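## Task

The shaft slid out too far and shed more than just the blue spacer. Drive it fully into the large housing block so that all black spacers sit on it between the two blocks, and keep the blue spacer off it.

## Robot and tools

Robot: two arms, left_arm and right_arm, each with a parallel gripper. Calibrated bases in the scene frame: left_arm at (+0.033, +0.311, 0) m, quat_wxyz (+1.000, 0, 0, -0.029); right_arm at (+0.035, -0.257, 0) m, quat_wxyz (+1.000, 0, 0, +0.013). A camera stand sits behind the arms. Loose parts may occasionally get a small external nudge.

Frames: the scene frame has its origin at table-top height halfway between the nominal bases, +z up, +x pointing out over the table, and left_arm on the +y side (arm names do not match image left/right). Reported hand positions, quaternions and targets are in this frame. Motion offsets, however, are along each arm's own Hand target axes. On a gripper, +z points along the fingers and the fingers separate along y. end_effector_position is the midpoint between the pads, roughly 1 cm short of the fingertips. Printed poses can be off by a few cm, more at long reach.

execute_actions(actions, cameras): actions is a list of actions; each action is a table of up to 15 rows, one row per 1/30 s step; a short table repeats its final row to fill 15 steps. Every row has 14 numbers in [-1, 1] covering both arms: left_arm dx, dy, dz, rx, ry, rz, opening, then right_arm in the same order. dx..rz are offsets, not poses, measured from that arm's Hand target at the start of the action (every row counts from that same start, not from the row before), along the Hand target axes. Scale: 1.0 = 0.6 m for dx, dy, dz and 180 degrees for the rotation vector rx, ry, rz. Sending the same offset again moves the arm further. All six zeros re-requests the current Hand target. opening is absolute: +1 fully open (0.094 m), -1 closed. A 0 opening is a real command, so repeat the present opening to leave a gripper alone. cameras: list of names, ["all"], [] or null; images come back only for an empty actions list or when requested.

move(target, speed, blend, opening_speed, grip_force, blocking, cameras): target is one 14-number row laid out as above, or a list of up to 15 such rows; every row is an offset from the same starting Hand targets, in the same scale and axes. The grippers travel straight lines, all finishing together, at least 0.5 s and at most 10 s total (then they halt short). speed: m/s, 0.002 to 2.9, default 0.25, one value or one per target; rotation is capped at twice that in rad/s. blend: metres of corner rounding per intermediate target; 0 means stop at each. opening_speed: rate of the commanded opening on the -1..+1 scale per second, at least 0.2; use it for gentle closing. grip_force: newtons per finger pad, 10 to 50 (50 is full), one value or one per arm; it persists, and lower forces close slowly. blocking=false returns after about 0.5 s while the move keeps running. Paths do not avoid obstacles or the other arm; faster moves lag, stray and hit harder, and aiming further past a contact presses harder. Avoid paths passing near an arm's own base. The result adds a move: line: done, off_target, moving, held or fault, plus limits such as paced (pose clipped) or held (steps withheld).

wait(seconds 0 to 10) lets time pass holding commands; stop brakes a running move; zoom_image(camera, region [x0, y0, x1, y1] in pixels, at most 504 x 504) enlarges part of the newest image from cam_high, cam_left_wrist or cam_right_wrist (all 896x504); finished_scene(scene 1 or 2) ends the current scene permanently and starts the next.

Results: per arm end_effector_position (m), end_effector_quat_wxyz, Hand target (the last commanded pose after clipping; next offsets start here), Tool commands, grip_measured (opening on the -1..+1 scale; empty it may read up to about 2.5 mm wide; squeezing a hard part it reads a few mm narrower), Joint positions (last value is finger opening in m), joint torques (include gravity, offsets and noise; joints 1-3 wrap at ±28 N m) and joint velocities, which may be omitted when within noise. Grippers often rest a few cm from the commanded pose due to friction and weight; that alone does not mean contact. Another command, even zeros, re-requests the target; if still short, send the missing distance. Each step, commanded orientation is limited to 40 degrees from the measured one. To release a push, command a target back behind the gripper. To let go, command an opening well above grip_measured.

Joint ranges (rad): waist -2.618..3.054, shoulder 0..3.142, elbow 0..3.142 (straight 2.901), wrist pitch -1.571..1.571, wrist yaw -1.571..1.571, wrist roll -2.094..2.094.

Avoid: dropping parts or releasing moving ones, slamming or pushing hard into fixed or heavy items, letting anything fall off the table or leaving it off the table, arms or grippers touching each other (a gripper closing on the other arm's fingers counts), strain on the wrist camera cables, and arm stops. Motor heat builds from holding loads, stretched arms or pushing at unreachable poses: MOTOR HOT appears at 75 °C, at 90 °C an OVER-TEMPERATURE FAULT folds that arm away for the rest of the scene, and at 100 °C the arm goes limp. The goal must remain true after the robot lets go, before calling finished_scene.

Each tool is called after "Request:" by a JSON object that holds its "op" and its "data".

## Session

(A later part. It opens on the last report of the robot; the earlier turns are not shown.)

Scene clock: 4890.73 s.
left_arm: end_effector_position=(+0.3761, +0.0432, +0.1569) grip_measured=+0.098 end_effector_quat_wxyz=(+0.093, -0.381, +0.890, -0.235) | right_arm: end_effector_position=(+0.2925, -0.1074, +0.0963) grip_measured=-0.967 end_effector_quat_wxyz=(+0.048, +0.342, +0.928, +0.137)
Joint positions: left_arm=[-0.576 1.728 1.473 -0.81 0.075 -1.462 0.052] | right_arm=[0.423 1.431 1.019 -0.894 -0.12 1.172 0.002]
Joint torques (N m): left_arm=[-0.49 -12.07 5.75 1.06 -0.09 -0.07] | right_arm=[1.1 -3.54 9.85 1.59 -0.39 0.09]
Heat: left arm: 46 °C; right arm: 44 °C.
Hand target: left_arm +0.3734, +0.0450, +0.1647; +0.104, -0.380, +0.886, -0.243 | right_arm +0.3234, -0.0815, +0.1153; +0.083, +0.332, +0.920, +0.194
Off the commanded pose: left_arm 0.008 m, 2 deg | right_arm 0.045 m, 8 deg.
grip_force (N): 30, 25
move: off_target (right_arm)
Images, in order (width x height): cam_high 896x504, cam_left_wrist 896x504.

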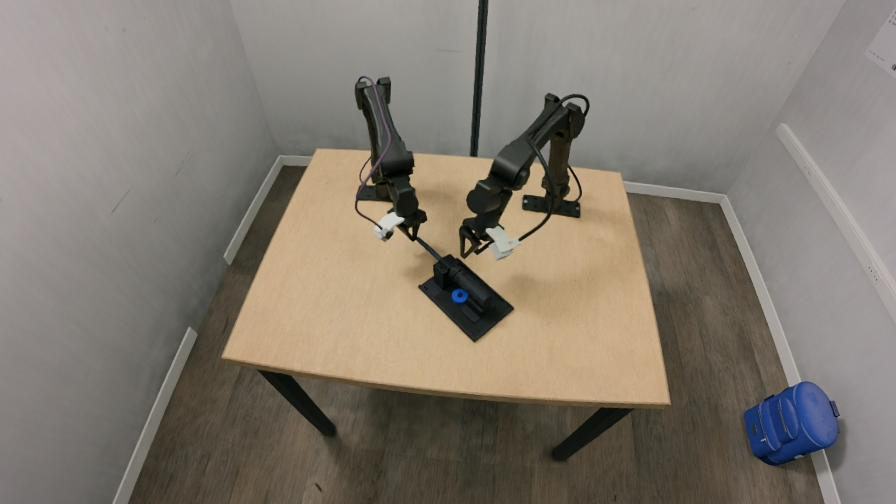

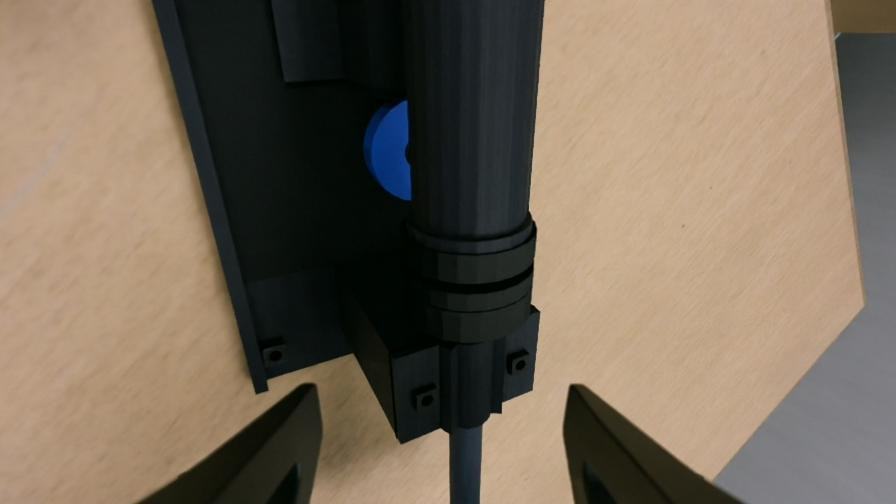

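Request:
{"op": "move", "data": {"target": [[-0.0023, -0.0098, 0.08, 0, 0, 0, 0.2, 0, 0, 0, 0, 0, 0, -1], [-0.0023, -0.0098, 0.1215, 0, 0, 0, 0.2, 0, 0, 0, 0, 0, 0, -1]], "speed": [0.15, 0.05], "blend": [0.01, 0], "cameras": ["cam_high", "cam_left_wrist"]}}

Request:
{"op": "zoom_image", "data": {"camera": "cam_high", "region": [425, 240, 495, 300]}}

Scene clock: 4925.93 s.
left_arm: end_effector_position=(+0.4065, +0.0161, +0.1157) grip_measured=+0.198 end_effector_quat_wxyz=(+0.103, -0.378, +0.885, -0.252) | right_arm: end_effector_position=(+0.2925, -0.1074, +0.0963) grip_measured=-0.967 end_effector_quat_wxyz=(+0.048, +0.342, +0.928, +0.137)
Joint positions: left_arm=[-0.585 1.864 1.456 -0.614 0.07 -1.471 0.056] | right_arm=[0.423 1.431 1.019 -0.894 -0.12 1.172 0.002]
Joint torques (N m): left_arm=[-0.51 -9.29 5.82 1.15 -0.09 -0.07] | right_arm=[1.1 -3.54 9.87 1.59 -0.39 0.09]
Heat: left arm: 41 °C; right arm: 45 °C.
Hand target: left_arm +0.4049, +0.0168, +0.1050; +0.104, -0.380, +0.886, -0.243 | right_arm +0.3234, -0.0815, +0.1153; +0.083, +0.332, +0.920, +0.194
Off the commanded pose: left_arm 0.011 m, 1 deg | right_arm 0.045 m, 8 deg.
grip_force (N): 30, 25
move: off_target (left_arm, right_arm)
Images, in order (width x height): cam_high 896x504, cam_left_wrist 896x504.

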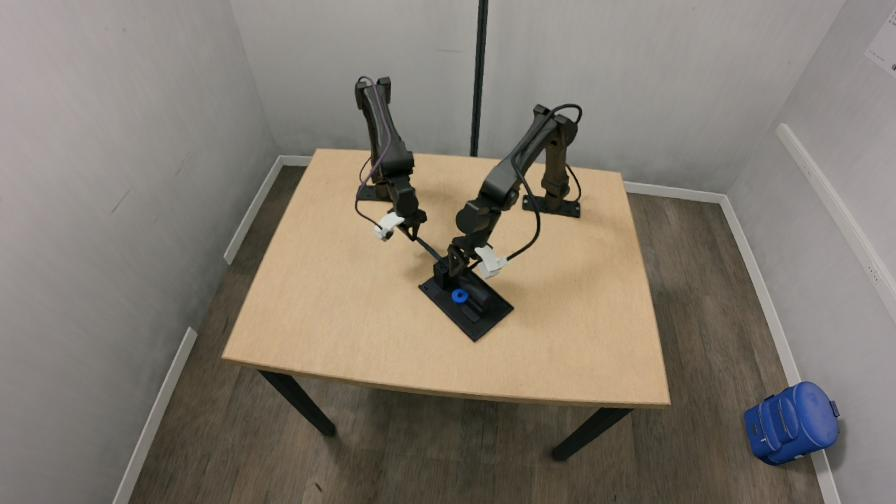

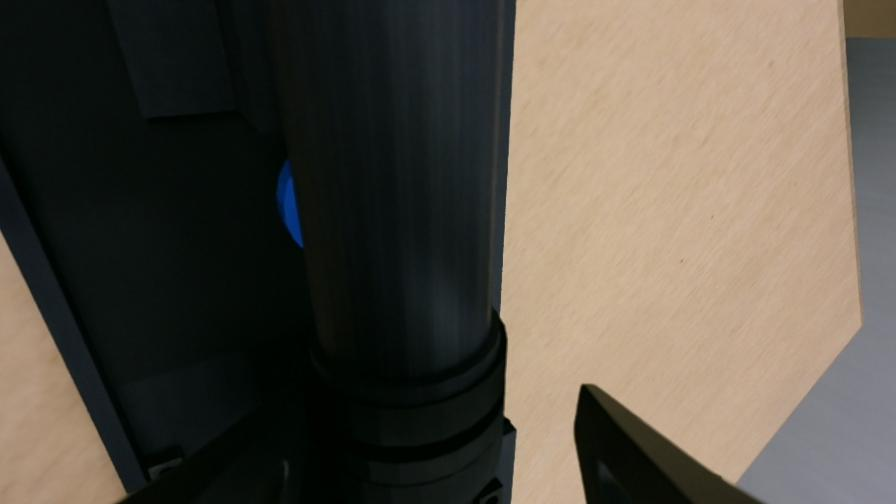

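Scaled by 7.200 from the camera's 896x504 image, which has a finer 1280x720 frame.

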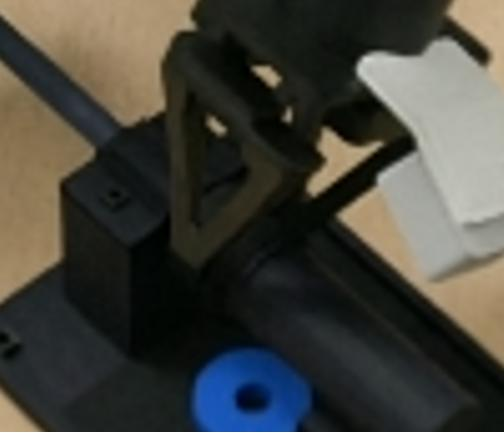

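Request:
{"op": "move", "data": {"target": [[0, 0.011, 0, 0, 0, 0, 0.2, 0, 0, 0, 0, 0, 0, -1], [0, 0.011, 0.02, 0, 0, 0, 0.2, 0, 0, 0, 0, 0, 0, -1]], "speed": [0.05, 0.05], "cameras": ["cam_left_wrist"]}}

Scene clock: 4938.10 s.
left_arm: end_effector_position=(+0.4076, +0.0152, +0.1033) grip_measured=+0.198 end_effector_quat_wxyz=(+0.104, -0.378, +0.884, -0.254) | right_arm: end_effector_position=(+0.2925, -0.1074, +0.0963) grip_measured=-0.967 end_effector_quat_wxyz=(+0.048, +0.342, +0.928, +0.137)
Joint positions: left_arm=[-0.585 1.875 1.419 -0.562 0.07 -1.471 0.056] | right_arm=[0.423 1.431 1.019 -0.894 -0.12 1.172 0.002]
Joint torques (N m): left_arm=[-0.51 -9.21 5.67 1.17 -0.1 -0.08] | right_arm=[1.11 -3.55 9.87 1.59 -0.39 0.08]
Heat: left arm: 40 °C; right arm: 45 °C.
Hand target: left_arm +0.4052, +0.0165, +0.0913; +0.104, -0.380, +0.886, -0.243 | right_arm +0.3234, -0.0815, +0.1153; +0.083, +0.332, +0.920, +0.194
Off the commanded pose: left_arm 0.012 m, 1 deg | right_arm 0.045 m, 8 deg.
grip_force (N): 30, 25
move: off_target (left_arm, right_arm)
Images, in order (width x height): cam_left_wrist 896x504.

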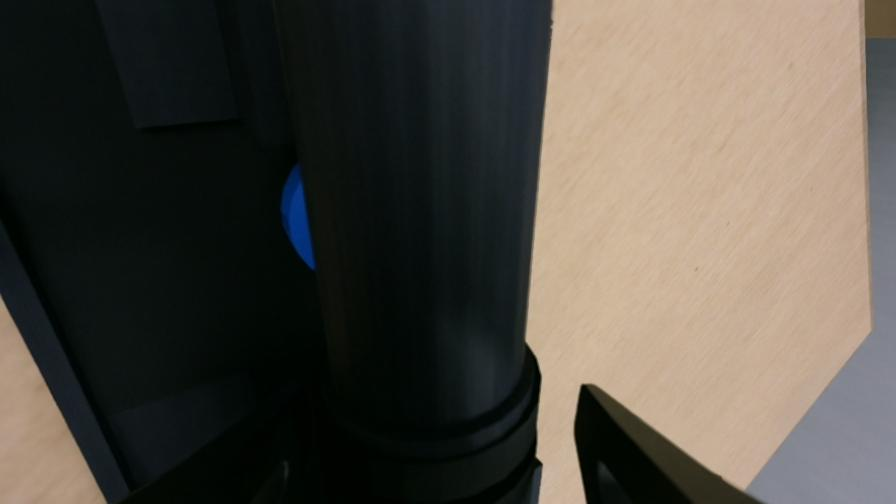

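Request:
{"op": "move", "data": {"target": [[0, 0.003, 0.012, 0, 0, 0, 0.2, 0, 0, 0, 0, 0, 0, -1]], "speed": 0.05, "cameras": ["cam_left_wrist"]}}

Scene clock: 4943.27 s.
left_arm: end_effector_position=(+0.4090, +0.0142, +0.0954) grip_measured=+0.198 end_effector_quat_wxyz=(+0.104, -0.378, +0.884, -0.253) | right_arm: end_effector_position=(+0.2925, -0.1074, +0.0963) grip_measured=-0.967 end_effector_quat_wxyz=(+0.048, +0.342, +0.928, +0.137)
Joint positions: left_arm=[-0.585 1.89 1.407 -0.538 0.07 -1.472 0.056] | right_arm=[0.423 1.431 1.019 -0.894 -0.12 1.172 0.002]
Joint torques (N m): left_arm=[-0.55 -9.35 5.78 1.14 -0.1 -0.07] | right_arm=[1.11 -3.52 9.87 1.59 -0.39 0.09]
Heat: left arm: 40 °C; right arm: 45 °C.
Hand target: left_arm +0.4067, +0.0150, +0.0843; +0.104, -0.380, +0.886, -0.243 | right_arm +0.3234, -0.0815, +0.1153; +0.083, +0.332, +0.920, +0.194
Off the commanded pose: left_arm 0.011 m, 1 deg | right_arm 0.045 m, 8 deg.
grip_force (N): 30, 25
move: off_target (left_arm, right_arm)
Images, in order (width x height): cam_left_wrist 896x504.

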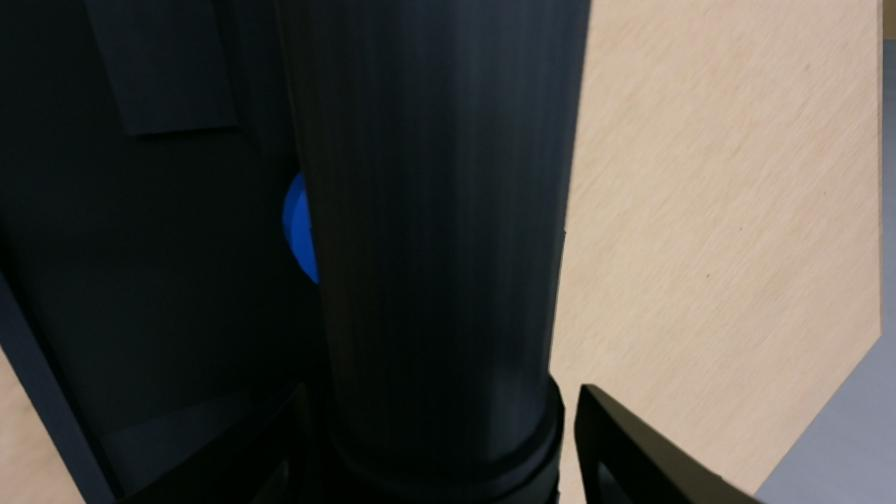

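Request:
{"op": "move", "data": {"target": [0, 0, 0, 0, 0, 0, -0.2, 0, 0, 0, 0, 0, 0, -1], "speed": 0.05, "grip_force": [18, 25], "opening_speed": 0.3}}

Request:
{"op": "move", "data": {"target": [0, 0, 0, 0, 0, 0, -0.2, 0, -0.038, -0.0175, 0, 0, 0, -1], "speed": 0.05, "cameras": ["cam_high"]}}

Request:
{"op": "zoom_image", "data": {"camera": "cam_high", "region": [405, 225, 455, 275]}}

Scene clock: 4951.77 s.
left_arm: end_effector_position=(+0.4091, +0.0141, +0.0954) grip_measured=-0.064 end_effector_quat_wxyz=(+0.104, -0.379, +0.884, -0.253) | right_arm: end_effector_position=(+0.2925, -0.1074, +0.0963) grip_measured=-0.967 end_effector_quat_wxyz=(+0.048, +0.342, +0.928, +0.137)
Joint positions: left_arm=[-0.585 1.89 1.407 -0.537 0.07 -1.473 0.044] | right_arm=[0.423 1.431 1.019 -0.894 -0.12 1.172 0.002]
Joint torques (N m): left_arm=[-0.55 -9.33 5.79 1.14 -0.1 -0.06] | right_arm=[1.11 -3.54 9.87 1.58 -0.39 0.08]
Heat: left arm: 41 °C; right arm: 45 °C.
Hand target: left_arm +0.4067, +0.0150, +0.0843; +0.104, -0.380, +0.886, -0.243 | right_arm +0.3234, -0.0815, +0.1153; +0.083, +0.332, +0.920, +0.194
Off the commanded pose: left_arm 0.011 m, 1 deg | right_arm 0.045 m, 8 deg.
grip_force (N): 18, 25
move: off_target (left_arm, right_arm)

Scene clock: 4952.87 s.
left_arm: end_effector_position=(+0.4093, +0.0141, +0.0955) grip_measured=-0.064 end_effector_quat_wxyz=(+0.104, -0.379, +0.884, -0.254) | right_arm: end_effector_position=(+0.3085, -0.0987, +0.1165) grip_measured=-0.967 end_effector_quat_wxyz=(+0.079, +0.336, +0.919, +0.190)
Joint positions: left_arm=[-0.585 1.89 1.407 -0.537 0.07 -1.473 0.044] | right_arm=[0.407 1.383 1.019 -0.82 -0.154 1.164 0.002]
Joint torques (N m): left_arm=[-0.55 -9.33 5.81 1.13 -0.1 -0.06] | right_arm=[-0.62 -5.05 4.38 1.03 -0.15 -0.18]
Heat: left arm: 41 °C; right arm: 45 °C.
Hand target: left_arm +0.4067, +0.0150, +0.0843; +0.104, -0.380, +0.886, -0.243 | right_arm +0.3074, -0.1008, +0.1154; +0.083, +0.332, +0.919, +0.194
Off the commanded pose: left_arm 0.012 m, 1 deg | right_arm 0.003 m, 1 deg.
grip_force (N): 18, 25
move: off_target (left_arm)
Images, in order (width x height): cam_high 896x504.

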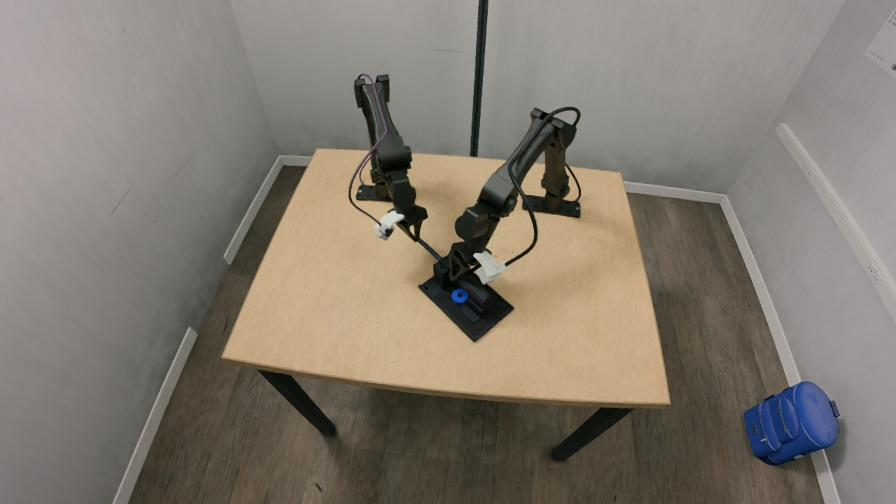

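Scaled by 10.080 from the camera's 896x504 image, which has a finer 1280x720 frame.

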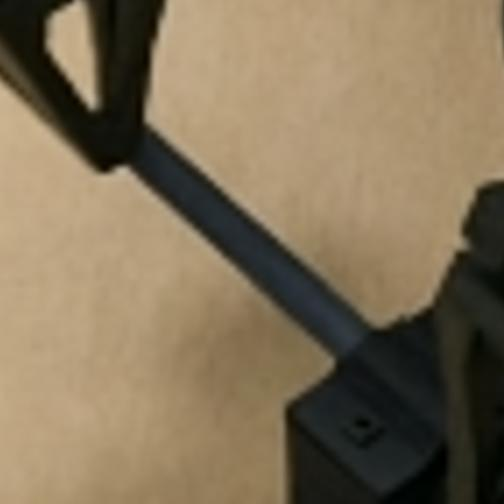

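Request:
{"op": "move", "data": {"target": [[0, 0, 0, 0, 0, 0, -0.2, 0, 0.0041, -0.0091, 0, 0, 0, -1], [0, 0, 0, 0, 0, 0, -0.2, 0, -0.0443, -0.0315, 0, 0, 0, -1], [0, 0, 0, 0, 0, 0, -0.2, 0, -0.0628, 0.0095, 0, 0, 0, -1]], "speed": 0.06, "cameras": ["cam_high", "cam_right_wrist"]}}

Request:
{"op": "zoom_image", "data": {"camera": "cam_high", "region": [405, 225, 455, 275]}}

Scene clock: 4975.27 s.
left_arm: end_effector_position=(+0.4093, +0.0141, +0.0955) grip_measured=-0.064 end_effector_quat_wxyz=(+0.104, -0.379, +0.884, -0.254) | right_arm: end_effector_position=(+0.2874, -0.1237, +0.0982) grip_measured=-0.967 end_effector_quat_wxyz=(+0.082, +0.335, +0.919, +0.193)
Joint positions: left_arm=[-0.585 1.89 1.407 -0.537 0.07 -1.473 0.044] | right_arm=[0.342 1.271 0.86 -0.775 -0.179 1.102 0.002]
Joint torques (N m): left_arm=[-0.57 -9.35 5.81 1.13 -0.1 -0.06] | right_arm=[-0.76 -3.12 4.62 1.02 -0.18 -0.18]
Heat: left arm: 40 °C; right arm: 42 °C.
Hand target: left_arm +0.4067, +0.0150, +0.0843; +0.104, -0.380, +0.886, -0.243 | right_arm +0.2872, -0.1256, +0.0947; +0.083, +0.332, +0.919, +0.194
Off the commanded pose: left_arm 0.012 m, 1 deg | right_arm 0.004 m, 0 deg.
grip_force (N): 18, 25
move: off_target (left_arm)
Images, in order (width x height): cam_high 896x504, cam_right_wrist 896x504.

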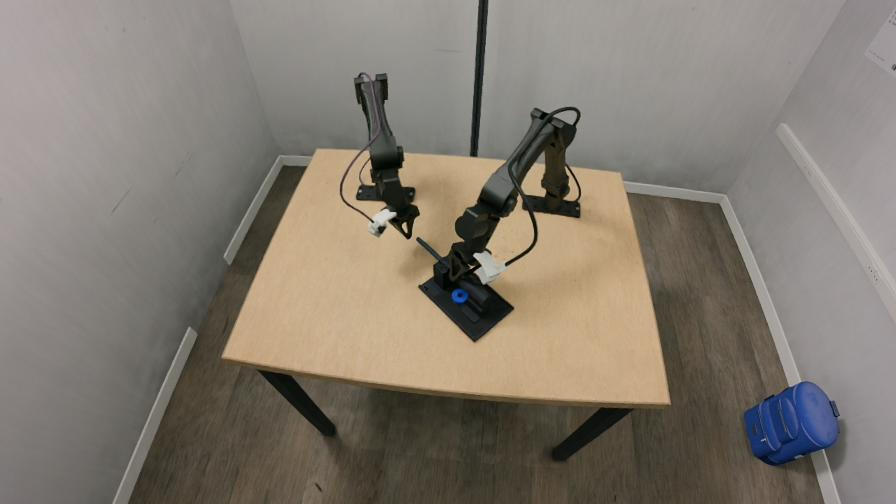

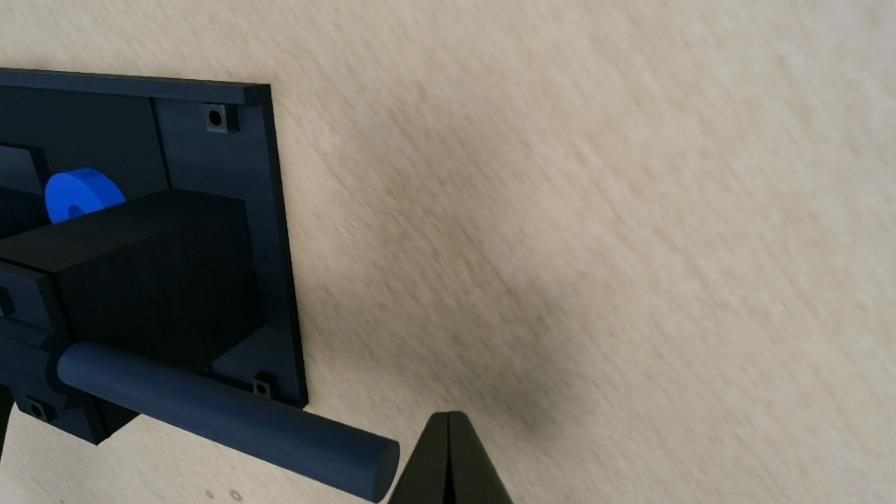

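Scaled by 10.080 from the camera's 896x504 image, which has a finer 1280x720 frame.

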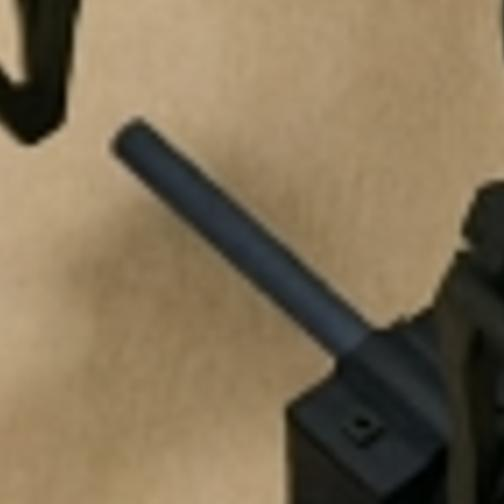

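Request:
{"op": "move", "data": {"target": [0, 0, 0, 0, 0, 0, -0.2, 0, 0.0171, 0.0025, 0, 0, 0, -1], "speed": 0.03, "cameras": ["cam_right_wrist"]}}

Scene clock: 4984.47 s.
left_arm: end_effector_position=(+0.4093, +0.0141, +0.0955) grip_measured=-0.064 end_effector_quat_wxyz=(+0.104, -0.379, +0.884, -0.254) | right_arm: end_effector_position=(+0.2869, -0.1224, +0.0924) grip_measured=-0.967 end_effector_quat_wxyz=(+0.074, +0.334, +0.921, +0.186)
Joint positions: left_arm=[-0.585 1.89 1.407 -0.537 0.07 -1.473 0.044] | right_arm=[0.347 1.294 0.86 -0.773 -0.179 1.102 0.002]
Joint torques (N m): left_arm=[-0.57 -9.33 5.79 1.13 -0.1 -0.06] | right_arm=[0.54 -2.63 7.27 0.99 -0.09 0.02]
Heat: left arm: 40 °C; right arm: 41 °C.
Hand target: left_arm +0.4067, +0.0150, +0.0843; +0.104, -0.380, +0.886, -0.243 | right_arm +0.2936, -0.1180, +0.0976; +0.083, +0.332, +0.919, +0.194
Off the commanded pose: left_arm 0.012 m, 1 deg | right_arm 0.010 m, 1 deg.
grip_force (N): 18, 25
move: off_target (left_arm)
Images, in order (width x height): cam_right_wrist 896x504.

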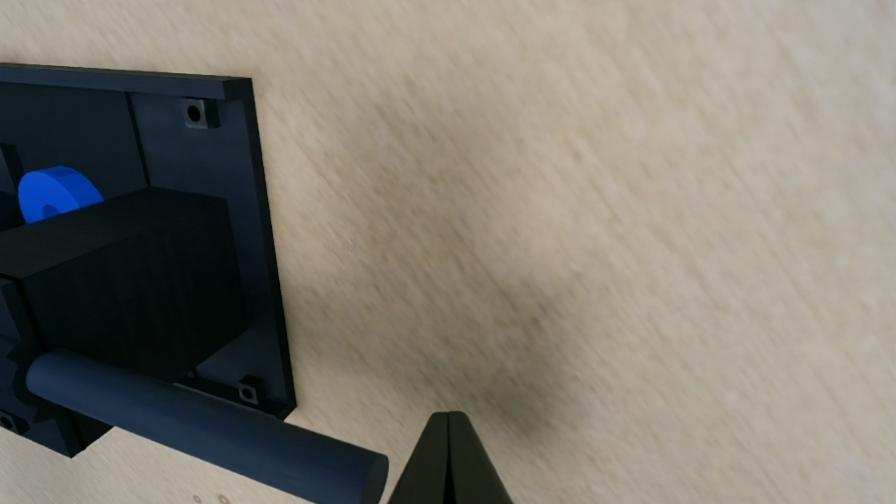

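Request:
{"op": "move", "data": {"target": [0, 0, 0, 0, 0, 0, -0.2, 0, 0.012, 0.003, 0, 0, 0, -1], "speed": 0.03}}

Request:
{"op": "move", "data": {"target": [0, 0, -0.03, 0, 0, 0, -0.2, 0, 0, 0, 0, 0, 0, -1], "speed": 0.05}}

Scene clock: 4992.23 s.
left_arm: end_effector_position=(+0.4093, +0.0141, +0.0955) grip_measured=-0.064 end_effector_quat_wxyz=(+0.104, -0.379, +0.884, -0.254) | right_arm: end_effector_position=(+0.2881, -0.1174, +0.0906) grip_measured=-0.967 end_effector_quat_wxyz=(+0.069, +0.333, +0.922, +0.185)
Joint positions: left_arm=[-0.585 1.89 1.407 -0.537 0.07 -1.473 0.044] | right_arm=[0.362 1.317 0.871 -0.768 -0.179 1.113 0.002]
Joint torques (N m): left_arm=[-0.57 -9.35 5.79 1.13 -0.09 -0.06] | right_arm=[0.58 -2.69 8.25 0.98 -0.03 0.04]
Heat: left arm: 40 °C; right arm: 41 °C.
Hand target: left_arm +0.4067, +0.0150, +0.0843; +0.104, -0.380, +0.886, -0.243 | right_arm +0.2983, -0.1123, +0.0990; +0.083, +0.332, +0.919, +0.194
Off the commanded pose: left_arm 0.012 m, 1 deg | right_arm 0.014 m, 2 deg.
grip_force (N): 18, 25
move: off_target (left_arm, right_arm)

Scene clock: 4992.93 s.
left_arm: end_effector_position=(+0.4086, +0.0146, +0.0950) grip_measured=-0.064 end_effector_quat_wxyz=(+0.103, -0.379, +0.884, -0.252) | right_arm: end_effector_position=(+0.2881, -0.1174, +0.0906) grip_measured=-0.967 end_effector_quat_wxyz=(+0.069, +0.333, +0.922, +0.185)
Joint positions: left_arm=[-0.585 1.89 1.407 -0.54 0.07 -1.473 0.044] | right_arm=[0.362 1.317 0.871 -0.768 -0.179 1.114 0.002]
Joint torques (N m): left_arm=[-0.35 -13.55 5.83 0.76 -0.08 -0.03] | right_arm=[0.57 -2.7 8.25 0.98 -0.03 0.05]
Heat: left arm: 40 °C; right arm: 41 °C.
Hand target: left_arm +0.4001, +0.0213, +0.0998; +0.104, -0.380, +0.886, -0.243 | right_arm +0.2983, -0.1123, +0.0990; +0.083, +0.332, +0.919, +0.194
Off the commanded pose: left_arm 0.012 m, 1 deg | right_arm 0.014 m, 2 deg.
grip_force (N): 18, 25
move: off_target (left_arm, right_arm)

Request:
{"op": "wait", "data": {"seconds": 0.1, "cameras": ["cam_high"]}}

Request:
{"op": "zoom_image", "data": {"camera": "cam_high", "region": [405, 225, 455, 275]}}

Scene clock: 5000.67 s.
left_arm: end_effector_position=(+0.4086, +0.0146, +0.0950) grip_measured=-0.064 end_effector_quat_wxyz=(+0.103, -0.379, +0.884, -0.252) | right_arm: end_effector_position=(+0.2881, -0.1174, +0.0906) grip_measured=-0.967 end_effector_quat_wxyz=(+0.069, +0.333, +0.922, +0.185)
Joint positions: left_arm=[-0.585 1.89 1.407 -0.54 0.07 -1.473 0.044] | right_arm=[0.362 1.317 0.871 -0.768 -0.179 1.114 0.002]
Joint torques (N m): left_arm=[-0.34 -13.55 5.85 0.76 -0.08 -0.03] | right_arm=[0.57 -2.69 8.24 0.98 -0.02 0.05]
Heat: left arm: 42 °C; right arm: 41 °C.
Hand target: left_arm +0.4001, +0.0213, +0.0998; +0.104, -0.380, +0.886, -0.243 | right_arm +0.2983, -0.1123, +0.0990; +0.083, +0.332, +0.919, +0.194
Tool commands: left_gripper/opening=-0.2 right_gripper/opening=-1.0
Off the commanded pose: left_arm 0.012 m, 1 deg | right_arm 0.014 m, 2 deg.
grip_force (N): 18, 25
wait: 0.10 s; at rest from the start
Images, in order (width x height): cam_high 896x504.

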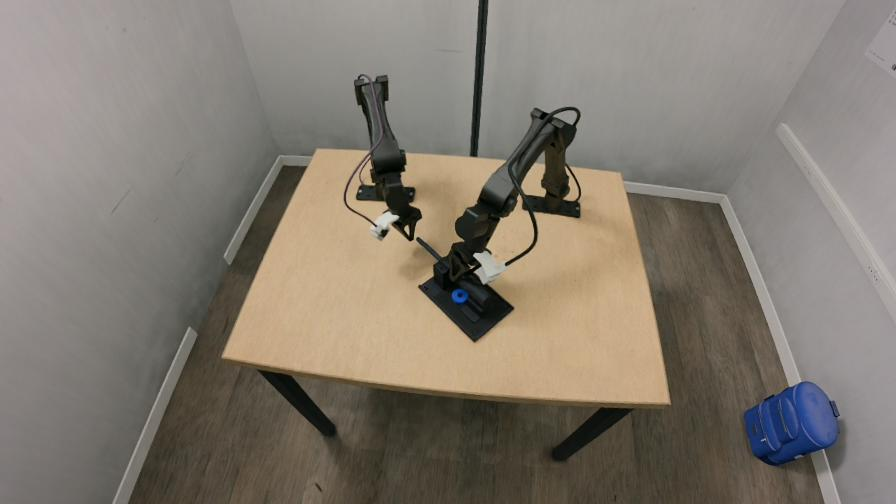

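Scaled by 10.080 from the camera's 896x504 image, which has a finer 1280x720 frame.

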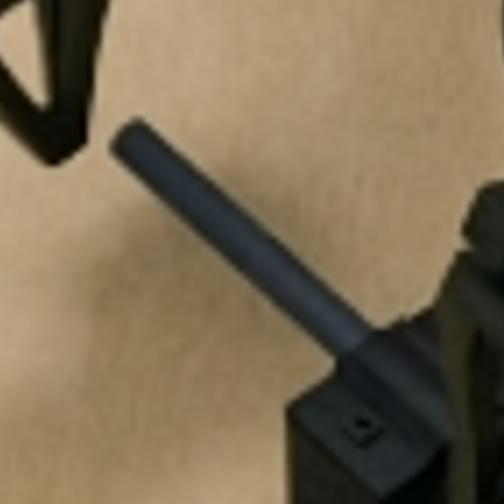

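Request:
{"op": "move", "data": {"target": [0, 0, 0, 0, 0, 0, -0.2, 0, 0.0148, 0, 0, 0, 0, -1], "speed": 0.03, "cameras": ["cam_high"]}}

Request:
{"op": "zoom_image", "data": {"camera": "cam_high", "region": [405, 225, 455, 275]}}

Scene clock: 5006.70 s.
left_arm: end_effector_position=(+0.4086, +0.0146, +0.0950) grip_measured=-0.064 end_effector_quat_wxyz=(+0.103, -0.379, +0.884, -0.252) | right_arm: end_effector_position=(+0.2937, -0.1105, +0.0941) grip_measured=-0.967 end_effector_quat_wxyz=(+0.069, +0.332, +0.922, +0.187)
Joint positions: left_arm=[-0.585 1.89 1.407 -0.54 0.07 -1.473 0.044] | right_arm=[0.377 1.343 0.903 -0.768 -0.178 1.128 0.002]
Joint torques (N m): left_arm=[-0.34 -13.53 5.85 0.76 -0.08 -0.03] | right_arm=[0.64 -2.91 8.43 0.94 0.03 0.06]
Heat: left arm: 43 °C; right arm: 41 °C.
Hand target: left_arm +0.4001, +0.0213, +0.0998; +0.104, -0.380, +0.886, -0.243 | right_arm +0.3033, -0.1060, +0.1026; +0.083, +0.332, +0.919, +0.194
Off the commanded pose: left_arm 0.012 m, 1 deg | right_arm 0.014 m, 2 deg.
grip_force (N): 18, 25
move: off_target (left_arm, right_arm)
Images, in order (width x height): cam_high 896x504.

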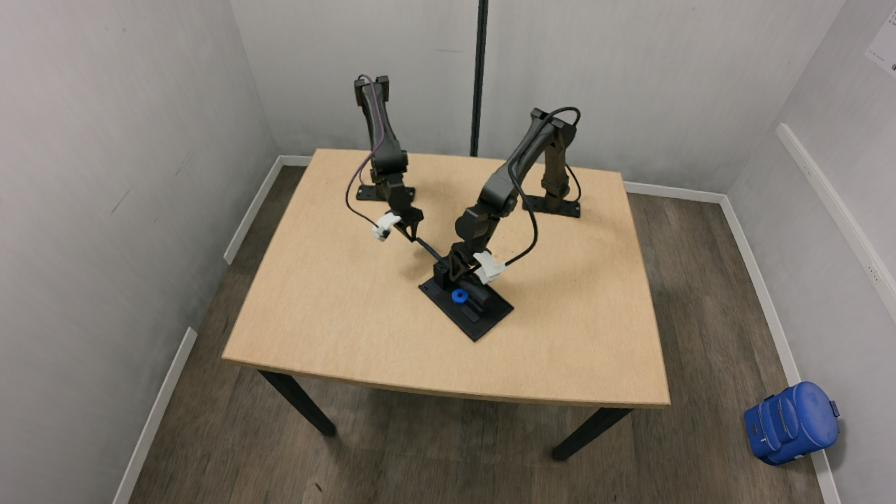

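Scaled by 10.080 from the camera's 896x504 image, which has a finer 1280x720 frame.

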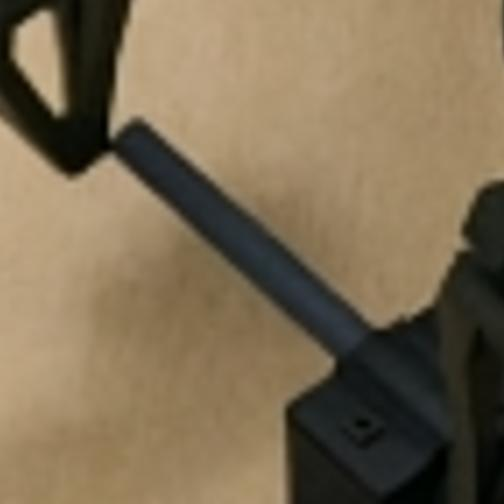

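Request:
{"op": "move", "data": {"target": [0, 0, 0, 0, 0, 0, -0.2, 0, 0.0171, 0.0025, 0, 0, 0, -1], "speed": 0.03, "cameras": ["cam_high"]}}

Request:
{"op": "zoom_image", "data": {"camera": "cam_high", "region": [405, 225, 455, 275]}}

Scene clock: 5015.10 s.
left_arm: end_effector_position=(+0.4086, +0.0146, +0.0950) grip_measured=-0.064 end_effector_quat_wxyz=(+0.103, -0.379, +0.885, -0.252) | right_arm: end_effector_position=(+0.3009, -0.1027, +0.0979) grip_measured=-0.967 end_effector_quat_wxyz=(+0.070, +0.332, +0.922, +0.188)
Joint positions: left_arm=[-0.585 1.89 1.407 -0.541 0.07 -1.473 0.044] | right_arm=[0.395 1.375 0.942 -0.769 -0.171 1.145 0.002]
Joint torques (N m): left_arm=[-0.34 -13.53 5.85 0.76 -0.09 -0.03] | right_arm=[0.65 -3.17 8.27 0.95 0.04 0.07]
Heat: left arm: 44 °C; right arm: 41 °C.
Hand target: left_arm +0.4000, +0.0213, +0.0998; +0.104, -0.380, +0.886, -0.243 | right_arm +0.3098, -0.0984, +0.1055; +0.083, +0.332, +0.919, +0.194
Off the commanded pose: left_arm 0.012 m, 1 deg | right_arm 0.012 m, 2 deg.
grip_force (N): 18, 25
move: off_target (left_arm, right_arm)
Images, in order (width x height): cam_high 896x504.

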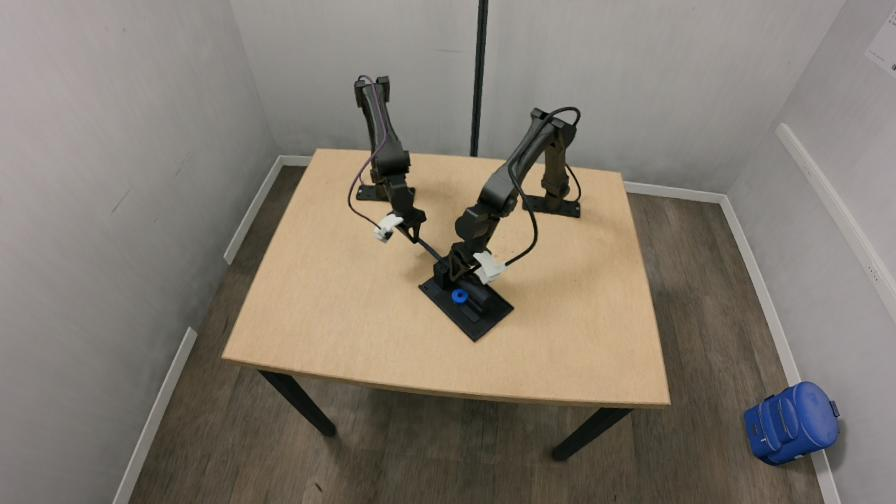

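Scaled by 10.080 from the camera's 896x504 image, which has a finer 1280x720 frame.

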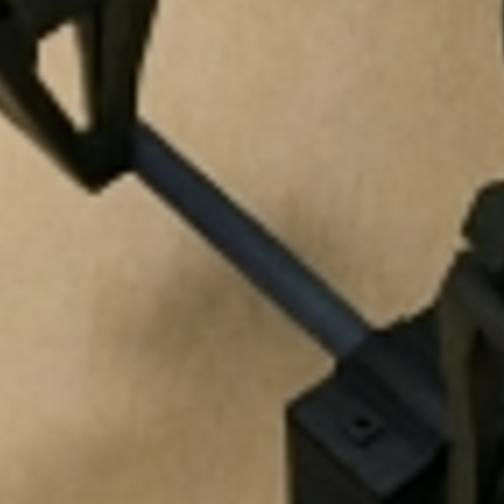

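Request:
{"op": "wait", "data": {"seconds": 0.1, "cameras": ["cam_right_wrist"]}}

Request:
{"op": "zoom_image", "data": {"camera": "cam_right_wrist", "region": [300, 364, 540, 504]}}

Scene clock: 5029.33 s.
left_arm: end_effector_position=(+0.4086, +0.0146, +0.0950) grip_measured=-0.064 end_effector_quat_wxyz=(+0.103, -0.379, +0.885, -0.252) | right_arm: end_effector_position=(+0.3009, -0.1027, +0.0979) grip_measured=-0.967 end_effector_quat_wxyz=(+0.070, +0.333, +0.921, +0.189)
Joint positions: left_arm=[-0.585 1.89 1.407 -0.541 0.07 -1.473 0.044] | right_arm=[0.395 1.375 0.942 -0.769 -0.171 1.146 0.002]
Joint torques (N m): left_arm=[-0.34 -13.53 5.83 0.76 -0.08 -0.03] | right_arm=[0.65 -3.17 8.28 0.94 0.03 0.05]
Heat: left arm: 46 °C; right arm: 41 °C.
Hand target: left_arm +0.4000, +0.0213, +0.0998; +0.104, -0.380, +0.886, -0.243 | right_arm +0.3098, -0.0984, +0.1055; +0.083, +0.332, +0.919, +0.194
Tool commands: left_gripper/opening=-0.2 right_gripper/opening=-1.0
Off the commanded pose: left_arm 0.012 m, 1 deg | right_arm 0.012 m, 2 deg.
grip_force (N): 18, 25
wait: 0.10 s; at rest from the start
Images, in order (width x height): cam_right_wrist 896x504.

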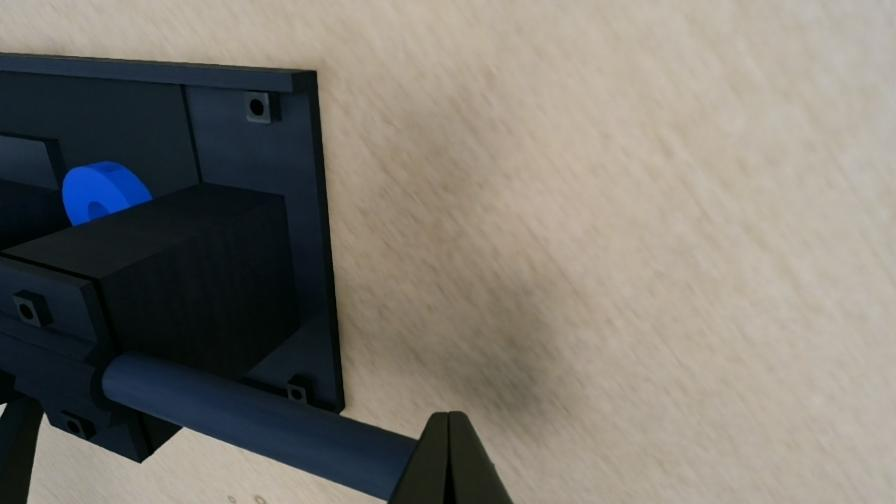

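Scaled by 2.100 from the camera's 896x504 image, which has a finer 1280x720 frame.

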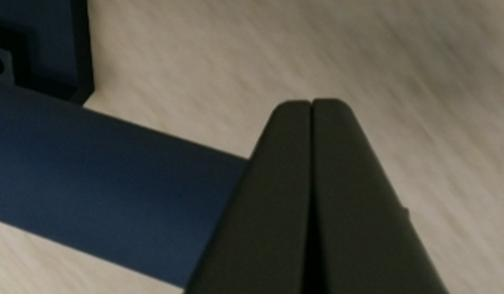

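Request:
{"op": "move", "data": {"target": [[0, 0, 0, 0, 0, 0, -0.2, 0, -0.0378, -0.0175, 0, 0, 0, -1], [0, 0, 0, 0, 0, 0, -0.2, 0.012, -0.0378, -0.0175, 0, 0, 0, -1]], "speed": 0.06, "cameras": ["cam_high", "cam_right_wrist"]}}

Request:
{"op": "zoom_image", "data": {"camera": "cam_high", "region": [405, 225, 455, 275]}}

Scene clock: 5045.70 s.
left_arm: end_effector_position=(+0.4086, +0.0146, +0.0950) grip_measured=-0.064 end_effector_quat_wxyz=(+0.103, -0.379, +0.885, -0.252) | right_arm: end_effector_position=(+0.2957, -0.1107, +0.1075) grip_measured=-0.967 end_effector_quat_wxyz=(+0.086, +0.329, +0.919, +0.199)
Joint positions: left_arm=[-0.585 1.89 1.407 -0.541 0.07 -1.473 0.044] | right_arm=[0.378 1.303 0.913 -0.775 -0.171 1.128 0.002]
Joint torques (N m): left_arm=[-0.34 -13.53 5.83 0.76 -0.08 -0.03] | right_arm=[0.49 -4.7 4.62 0.79 -0.04 0.06]
Heat: left arm: 47 °C; right arm: 41 °C.
Hand target: left_arm +0.4000, +0.0213, +0.0998; +0.104, -0.380, +0.886, -0.243 | right_arm +0.2881, -0.1129, +0.1055; +0.083, +0.332, +0.919, +0.194
Off the commanded pose: left_arm 0.012 m, 1 deg | right_arm 0.008 m, 1 deg.
grip_force (N): 18, 25
move: off_target (left_arm)
Images, in order (width x height): cam_high 896x504, cam_right_wrist 896x504.

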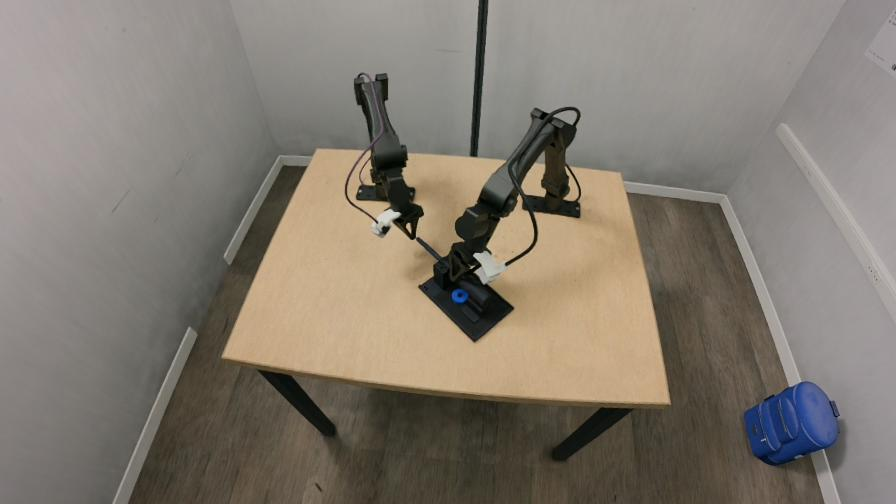

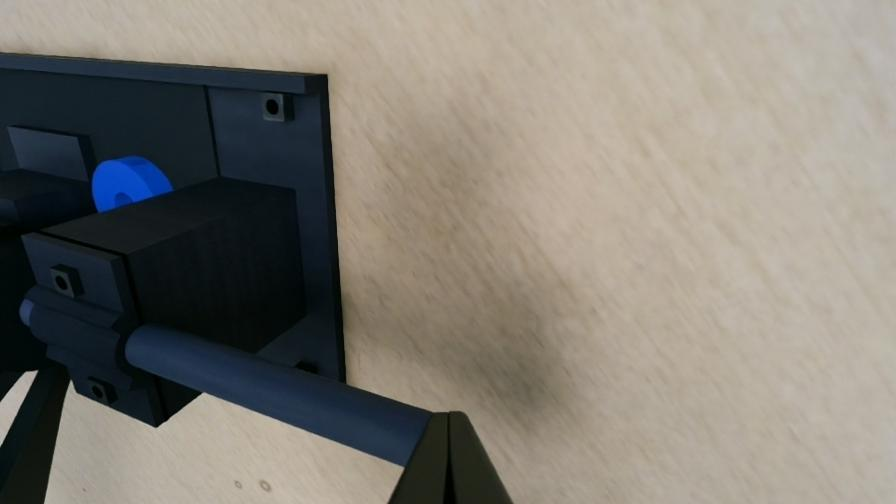

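Scaled by 10.080 from the camera's 896x504 image, which has a finer 1280x720 frame.

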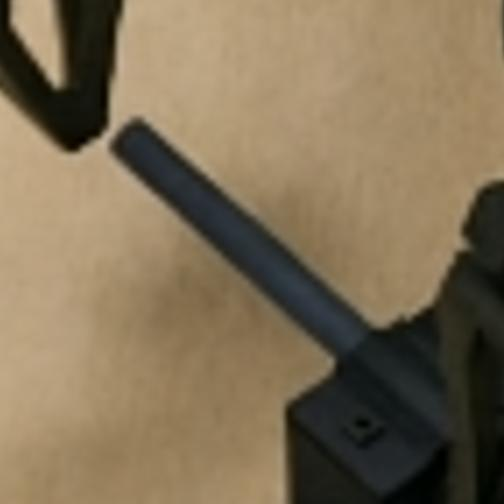

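Request:
{"op": "move", "data": {"target": [[0, 0, 0, 0, 0, 0, -0.2, 0, -0.0272, -0.0126, 0, 0, 0, -1], [0, 0, 0, 0, 0, 0, -0.2, 0.0135, -0.0327, -0.0006, 0, 0, 0, -1]], "speed": 0.06, "cameras": ["cam_high", "cam_right_wrist"]}}

Request:
{"op": "zoom_image", "data": {"camera": "cam_high", "region": [405, 225, 455, 275]}}

Scene clock: 5054.83 s.
left_arm: end_effector_position=(+0.4086, +0.0146, +0.0950) grip_measured=-0.064 end_effector_quat_wxyz=(+0.103, -0.379, +0.885, -0.252) | right_arm: end_effector_position=(+0.2714, -0.1220, +0.0968) grip_measured=-0.967 end_effector_quat_wxyz=(+0.075, +0.331, +0.921, +0.189)
Joint positions: left_arm=[-0.585 1.89 1.407 -0.541 0.07 -1.473 0.044] | right_arm=[0.373 1.226 0.828 -0.8 -0.174 1.123 0.002]
Joint torques (N m): left_arm=[-0.32 -13.53 5.85 0.76 -0.08 -0.03] | right_arm=[0.5 -4.05 4.68 1.02 -0.04 0.05]
Heat: left arm: 48 °C; right arm: 40 °C.
Hand target: left_arm +0.4000, +0.0213, +0.0998; +0.104, -0.380, +0.886, -0.243 | right_arm +0.2705, -0.1216, +0.0976; +0.083, +0.332, +0.919, +0.194
Off the commanded pose: left_arm 0.012 m, 1 deg | right_arm 0.001 m, 1 deg.
grip_force (N): 18, 25
move: off_target (left_arm)
Images, in order (width x height): cam_high 896x504, cam_right_wrist 896x504.

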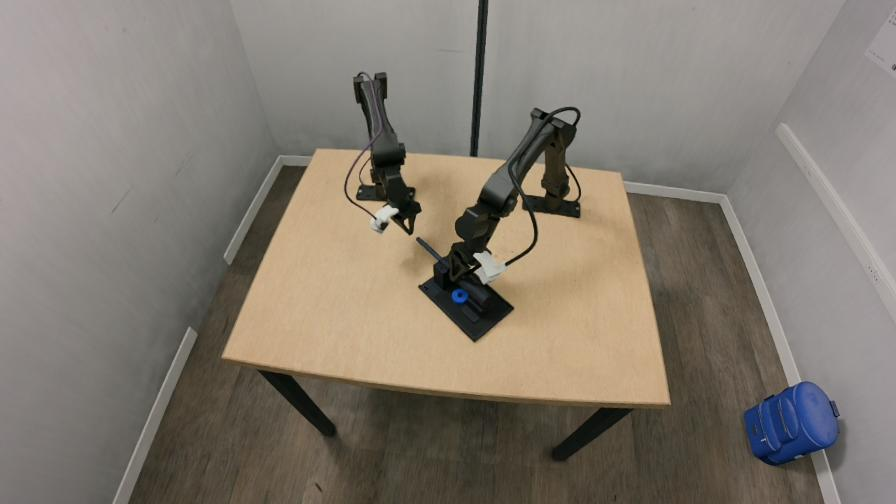

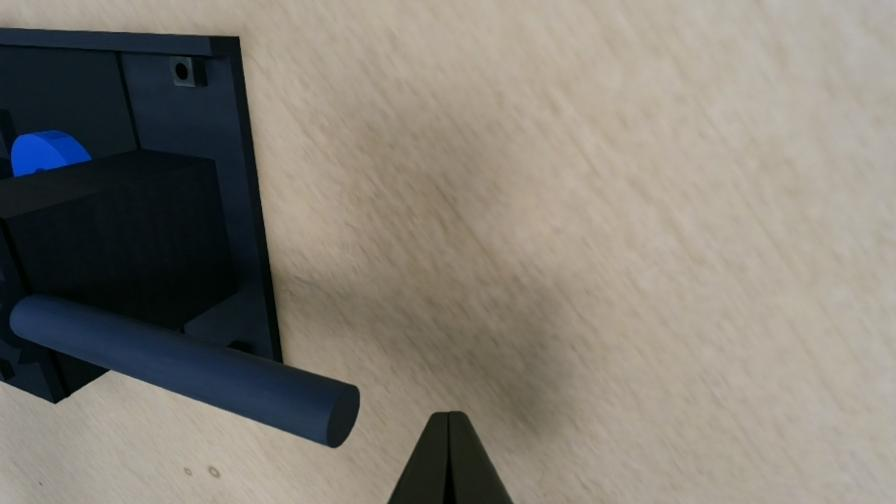

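Scaled by 10.080 from the camera's 896x504 image, which has a finer 1280x720 frame.

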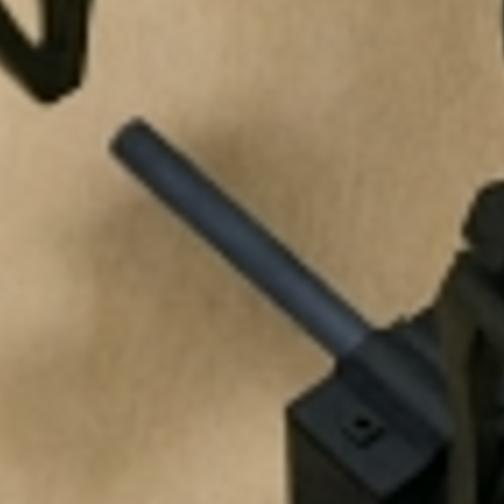

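Request:
{"op": "move", "data": {"target": [[0, 0, 0, 0, 0, 0, -0.2, -0.0067, 0.0302, 0.014, 0, 0, 0, -1]], "speed": 0.05, "cameras": ["cam_high", "cam_right_wrist"]}}

Request:
{"op": "zoom_image", "data": {"camera": "cam_high", "region": [405, 225, 455, 275]}}

Scene clock: 5074.13 s.
left_arm: end_effector_position=(+0.4086, +0.0146, +0.0950) grip_measured=-0.064 end_effector_quat_wxyz=(+0.103, -0.379, +0.885, -0.252) | right_arm: end_effector_position=(+0.2755, -0.1130, +0.0885) grip_measured=-0.967 end_effector_quat_wxyz=(+0.066, +0.332, +0.922, +0.186)
Joint positions: left_arm=[-0.585 1.89 1.407 -0.541 0.07 -1.473 0.044] | right_arm=[0.397 1.279 0.836 -0.768 -0.174 1.146 0.002]
Joint torques (N m): left_arm=[-0.35 -13.53 5.83 0.76 -0.08 -0.03] | right_arm=[0.54 -2.52 8.27 1 0.08 0.04]
Heat: left arm: 49 °C; right arm: 40 °C.
Hand target: left_arm +0.4000, +0.0213, +0.0998; +0.104, -0.380, +0.886, -0.243 | right_arm +0.2863, -0.1089, +0.0975; +0.083, +0.332, +0.919, +0.194
Off the commanded pose: left_arm 0.012 m, 1 deg | right_arm 0.015 m, 2 deg.
grip_force (N): 18, 25
move: off_target (left_arm, right_arm)
Images, in order (width x height): cam_high 896x504, cam_right_wrist 896x504.

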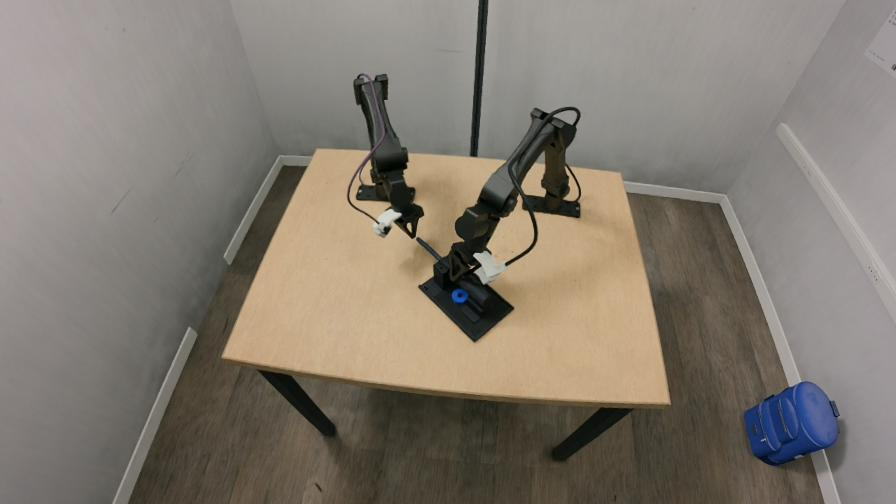

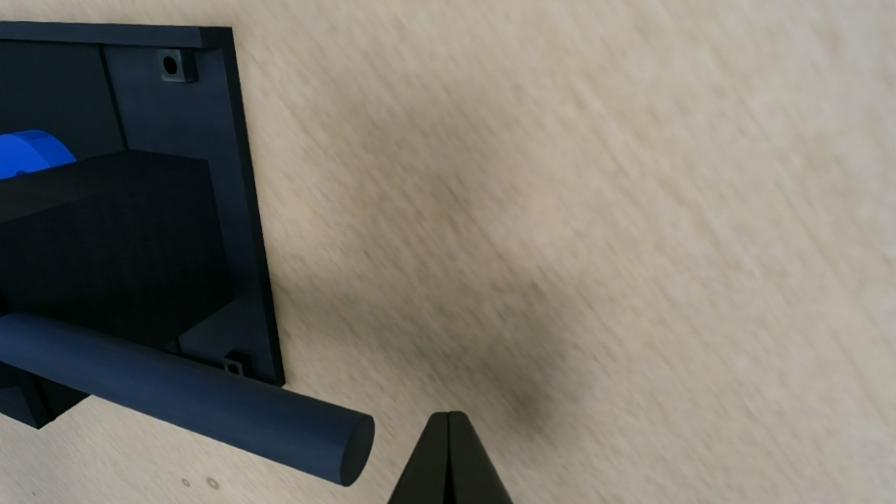

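Scaled by 10.080 from the camera's 896x504 image, which has a finer 1280x720 frame.

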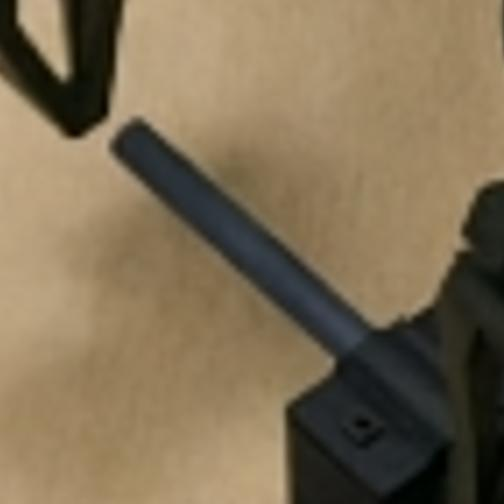

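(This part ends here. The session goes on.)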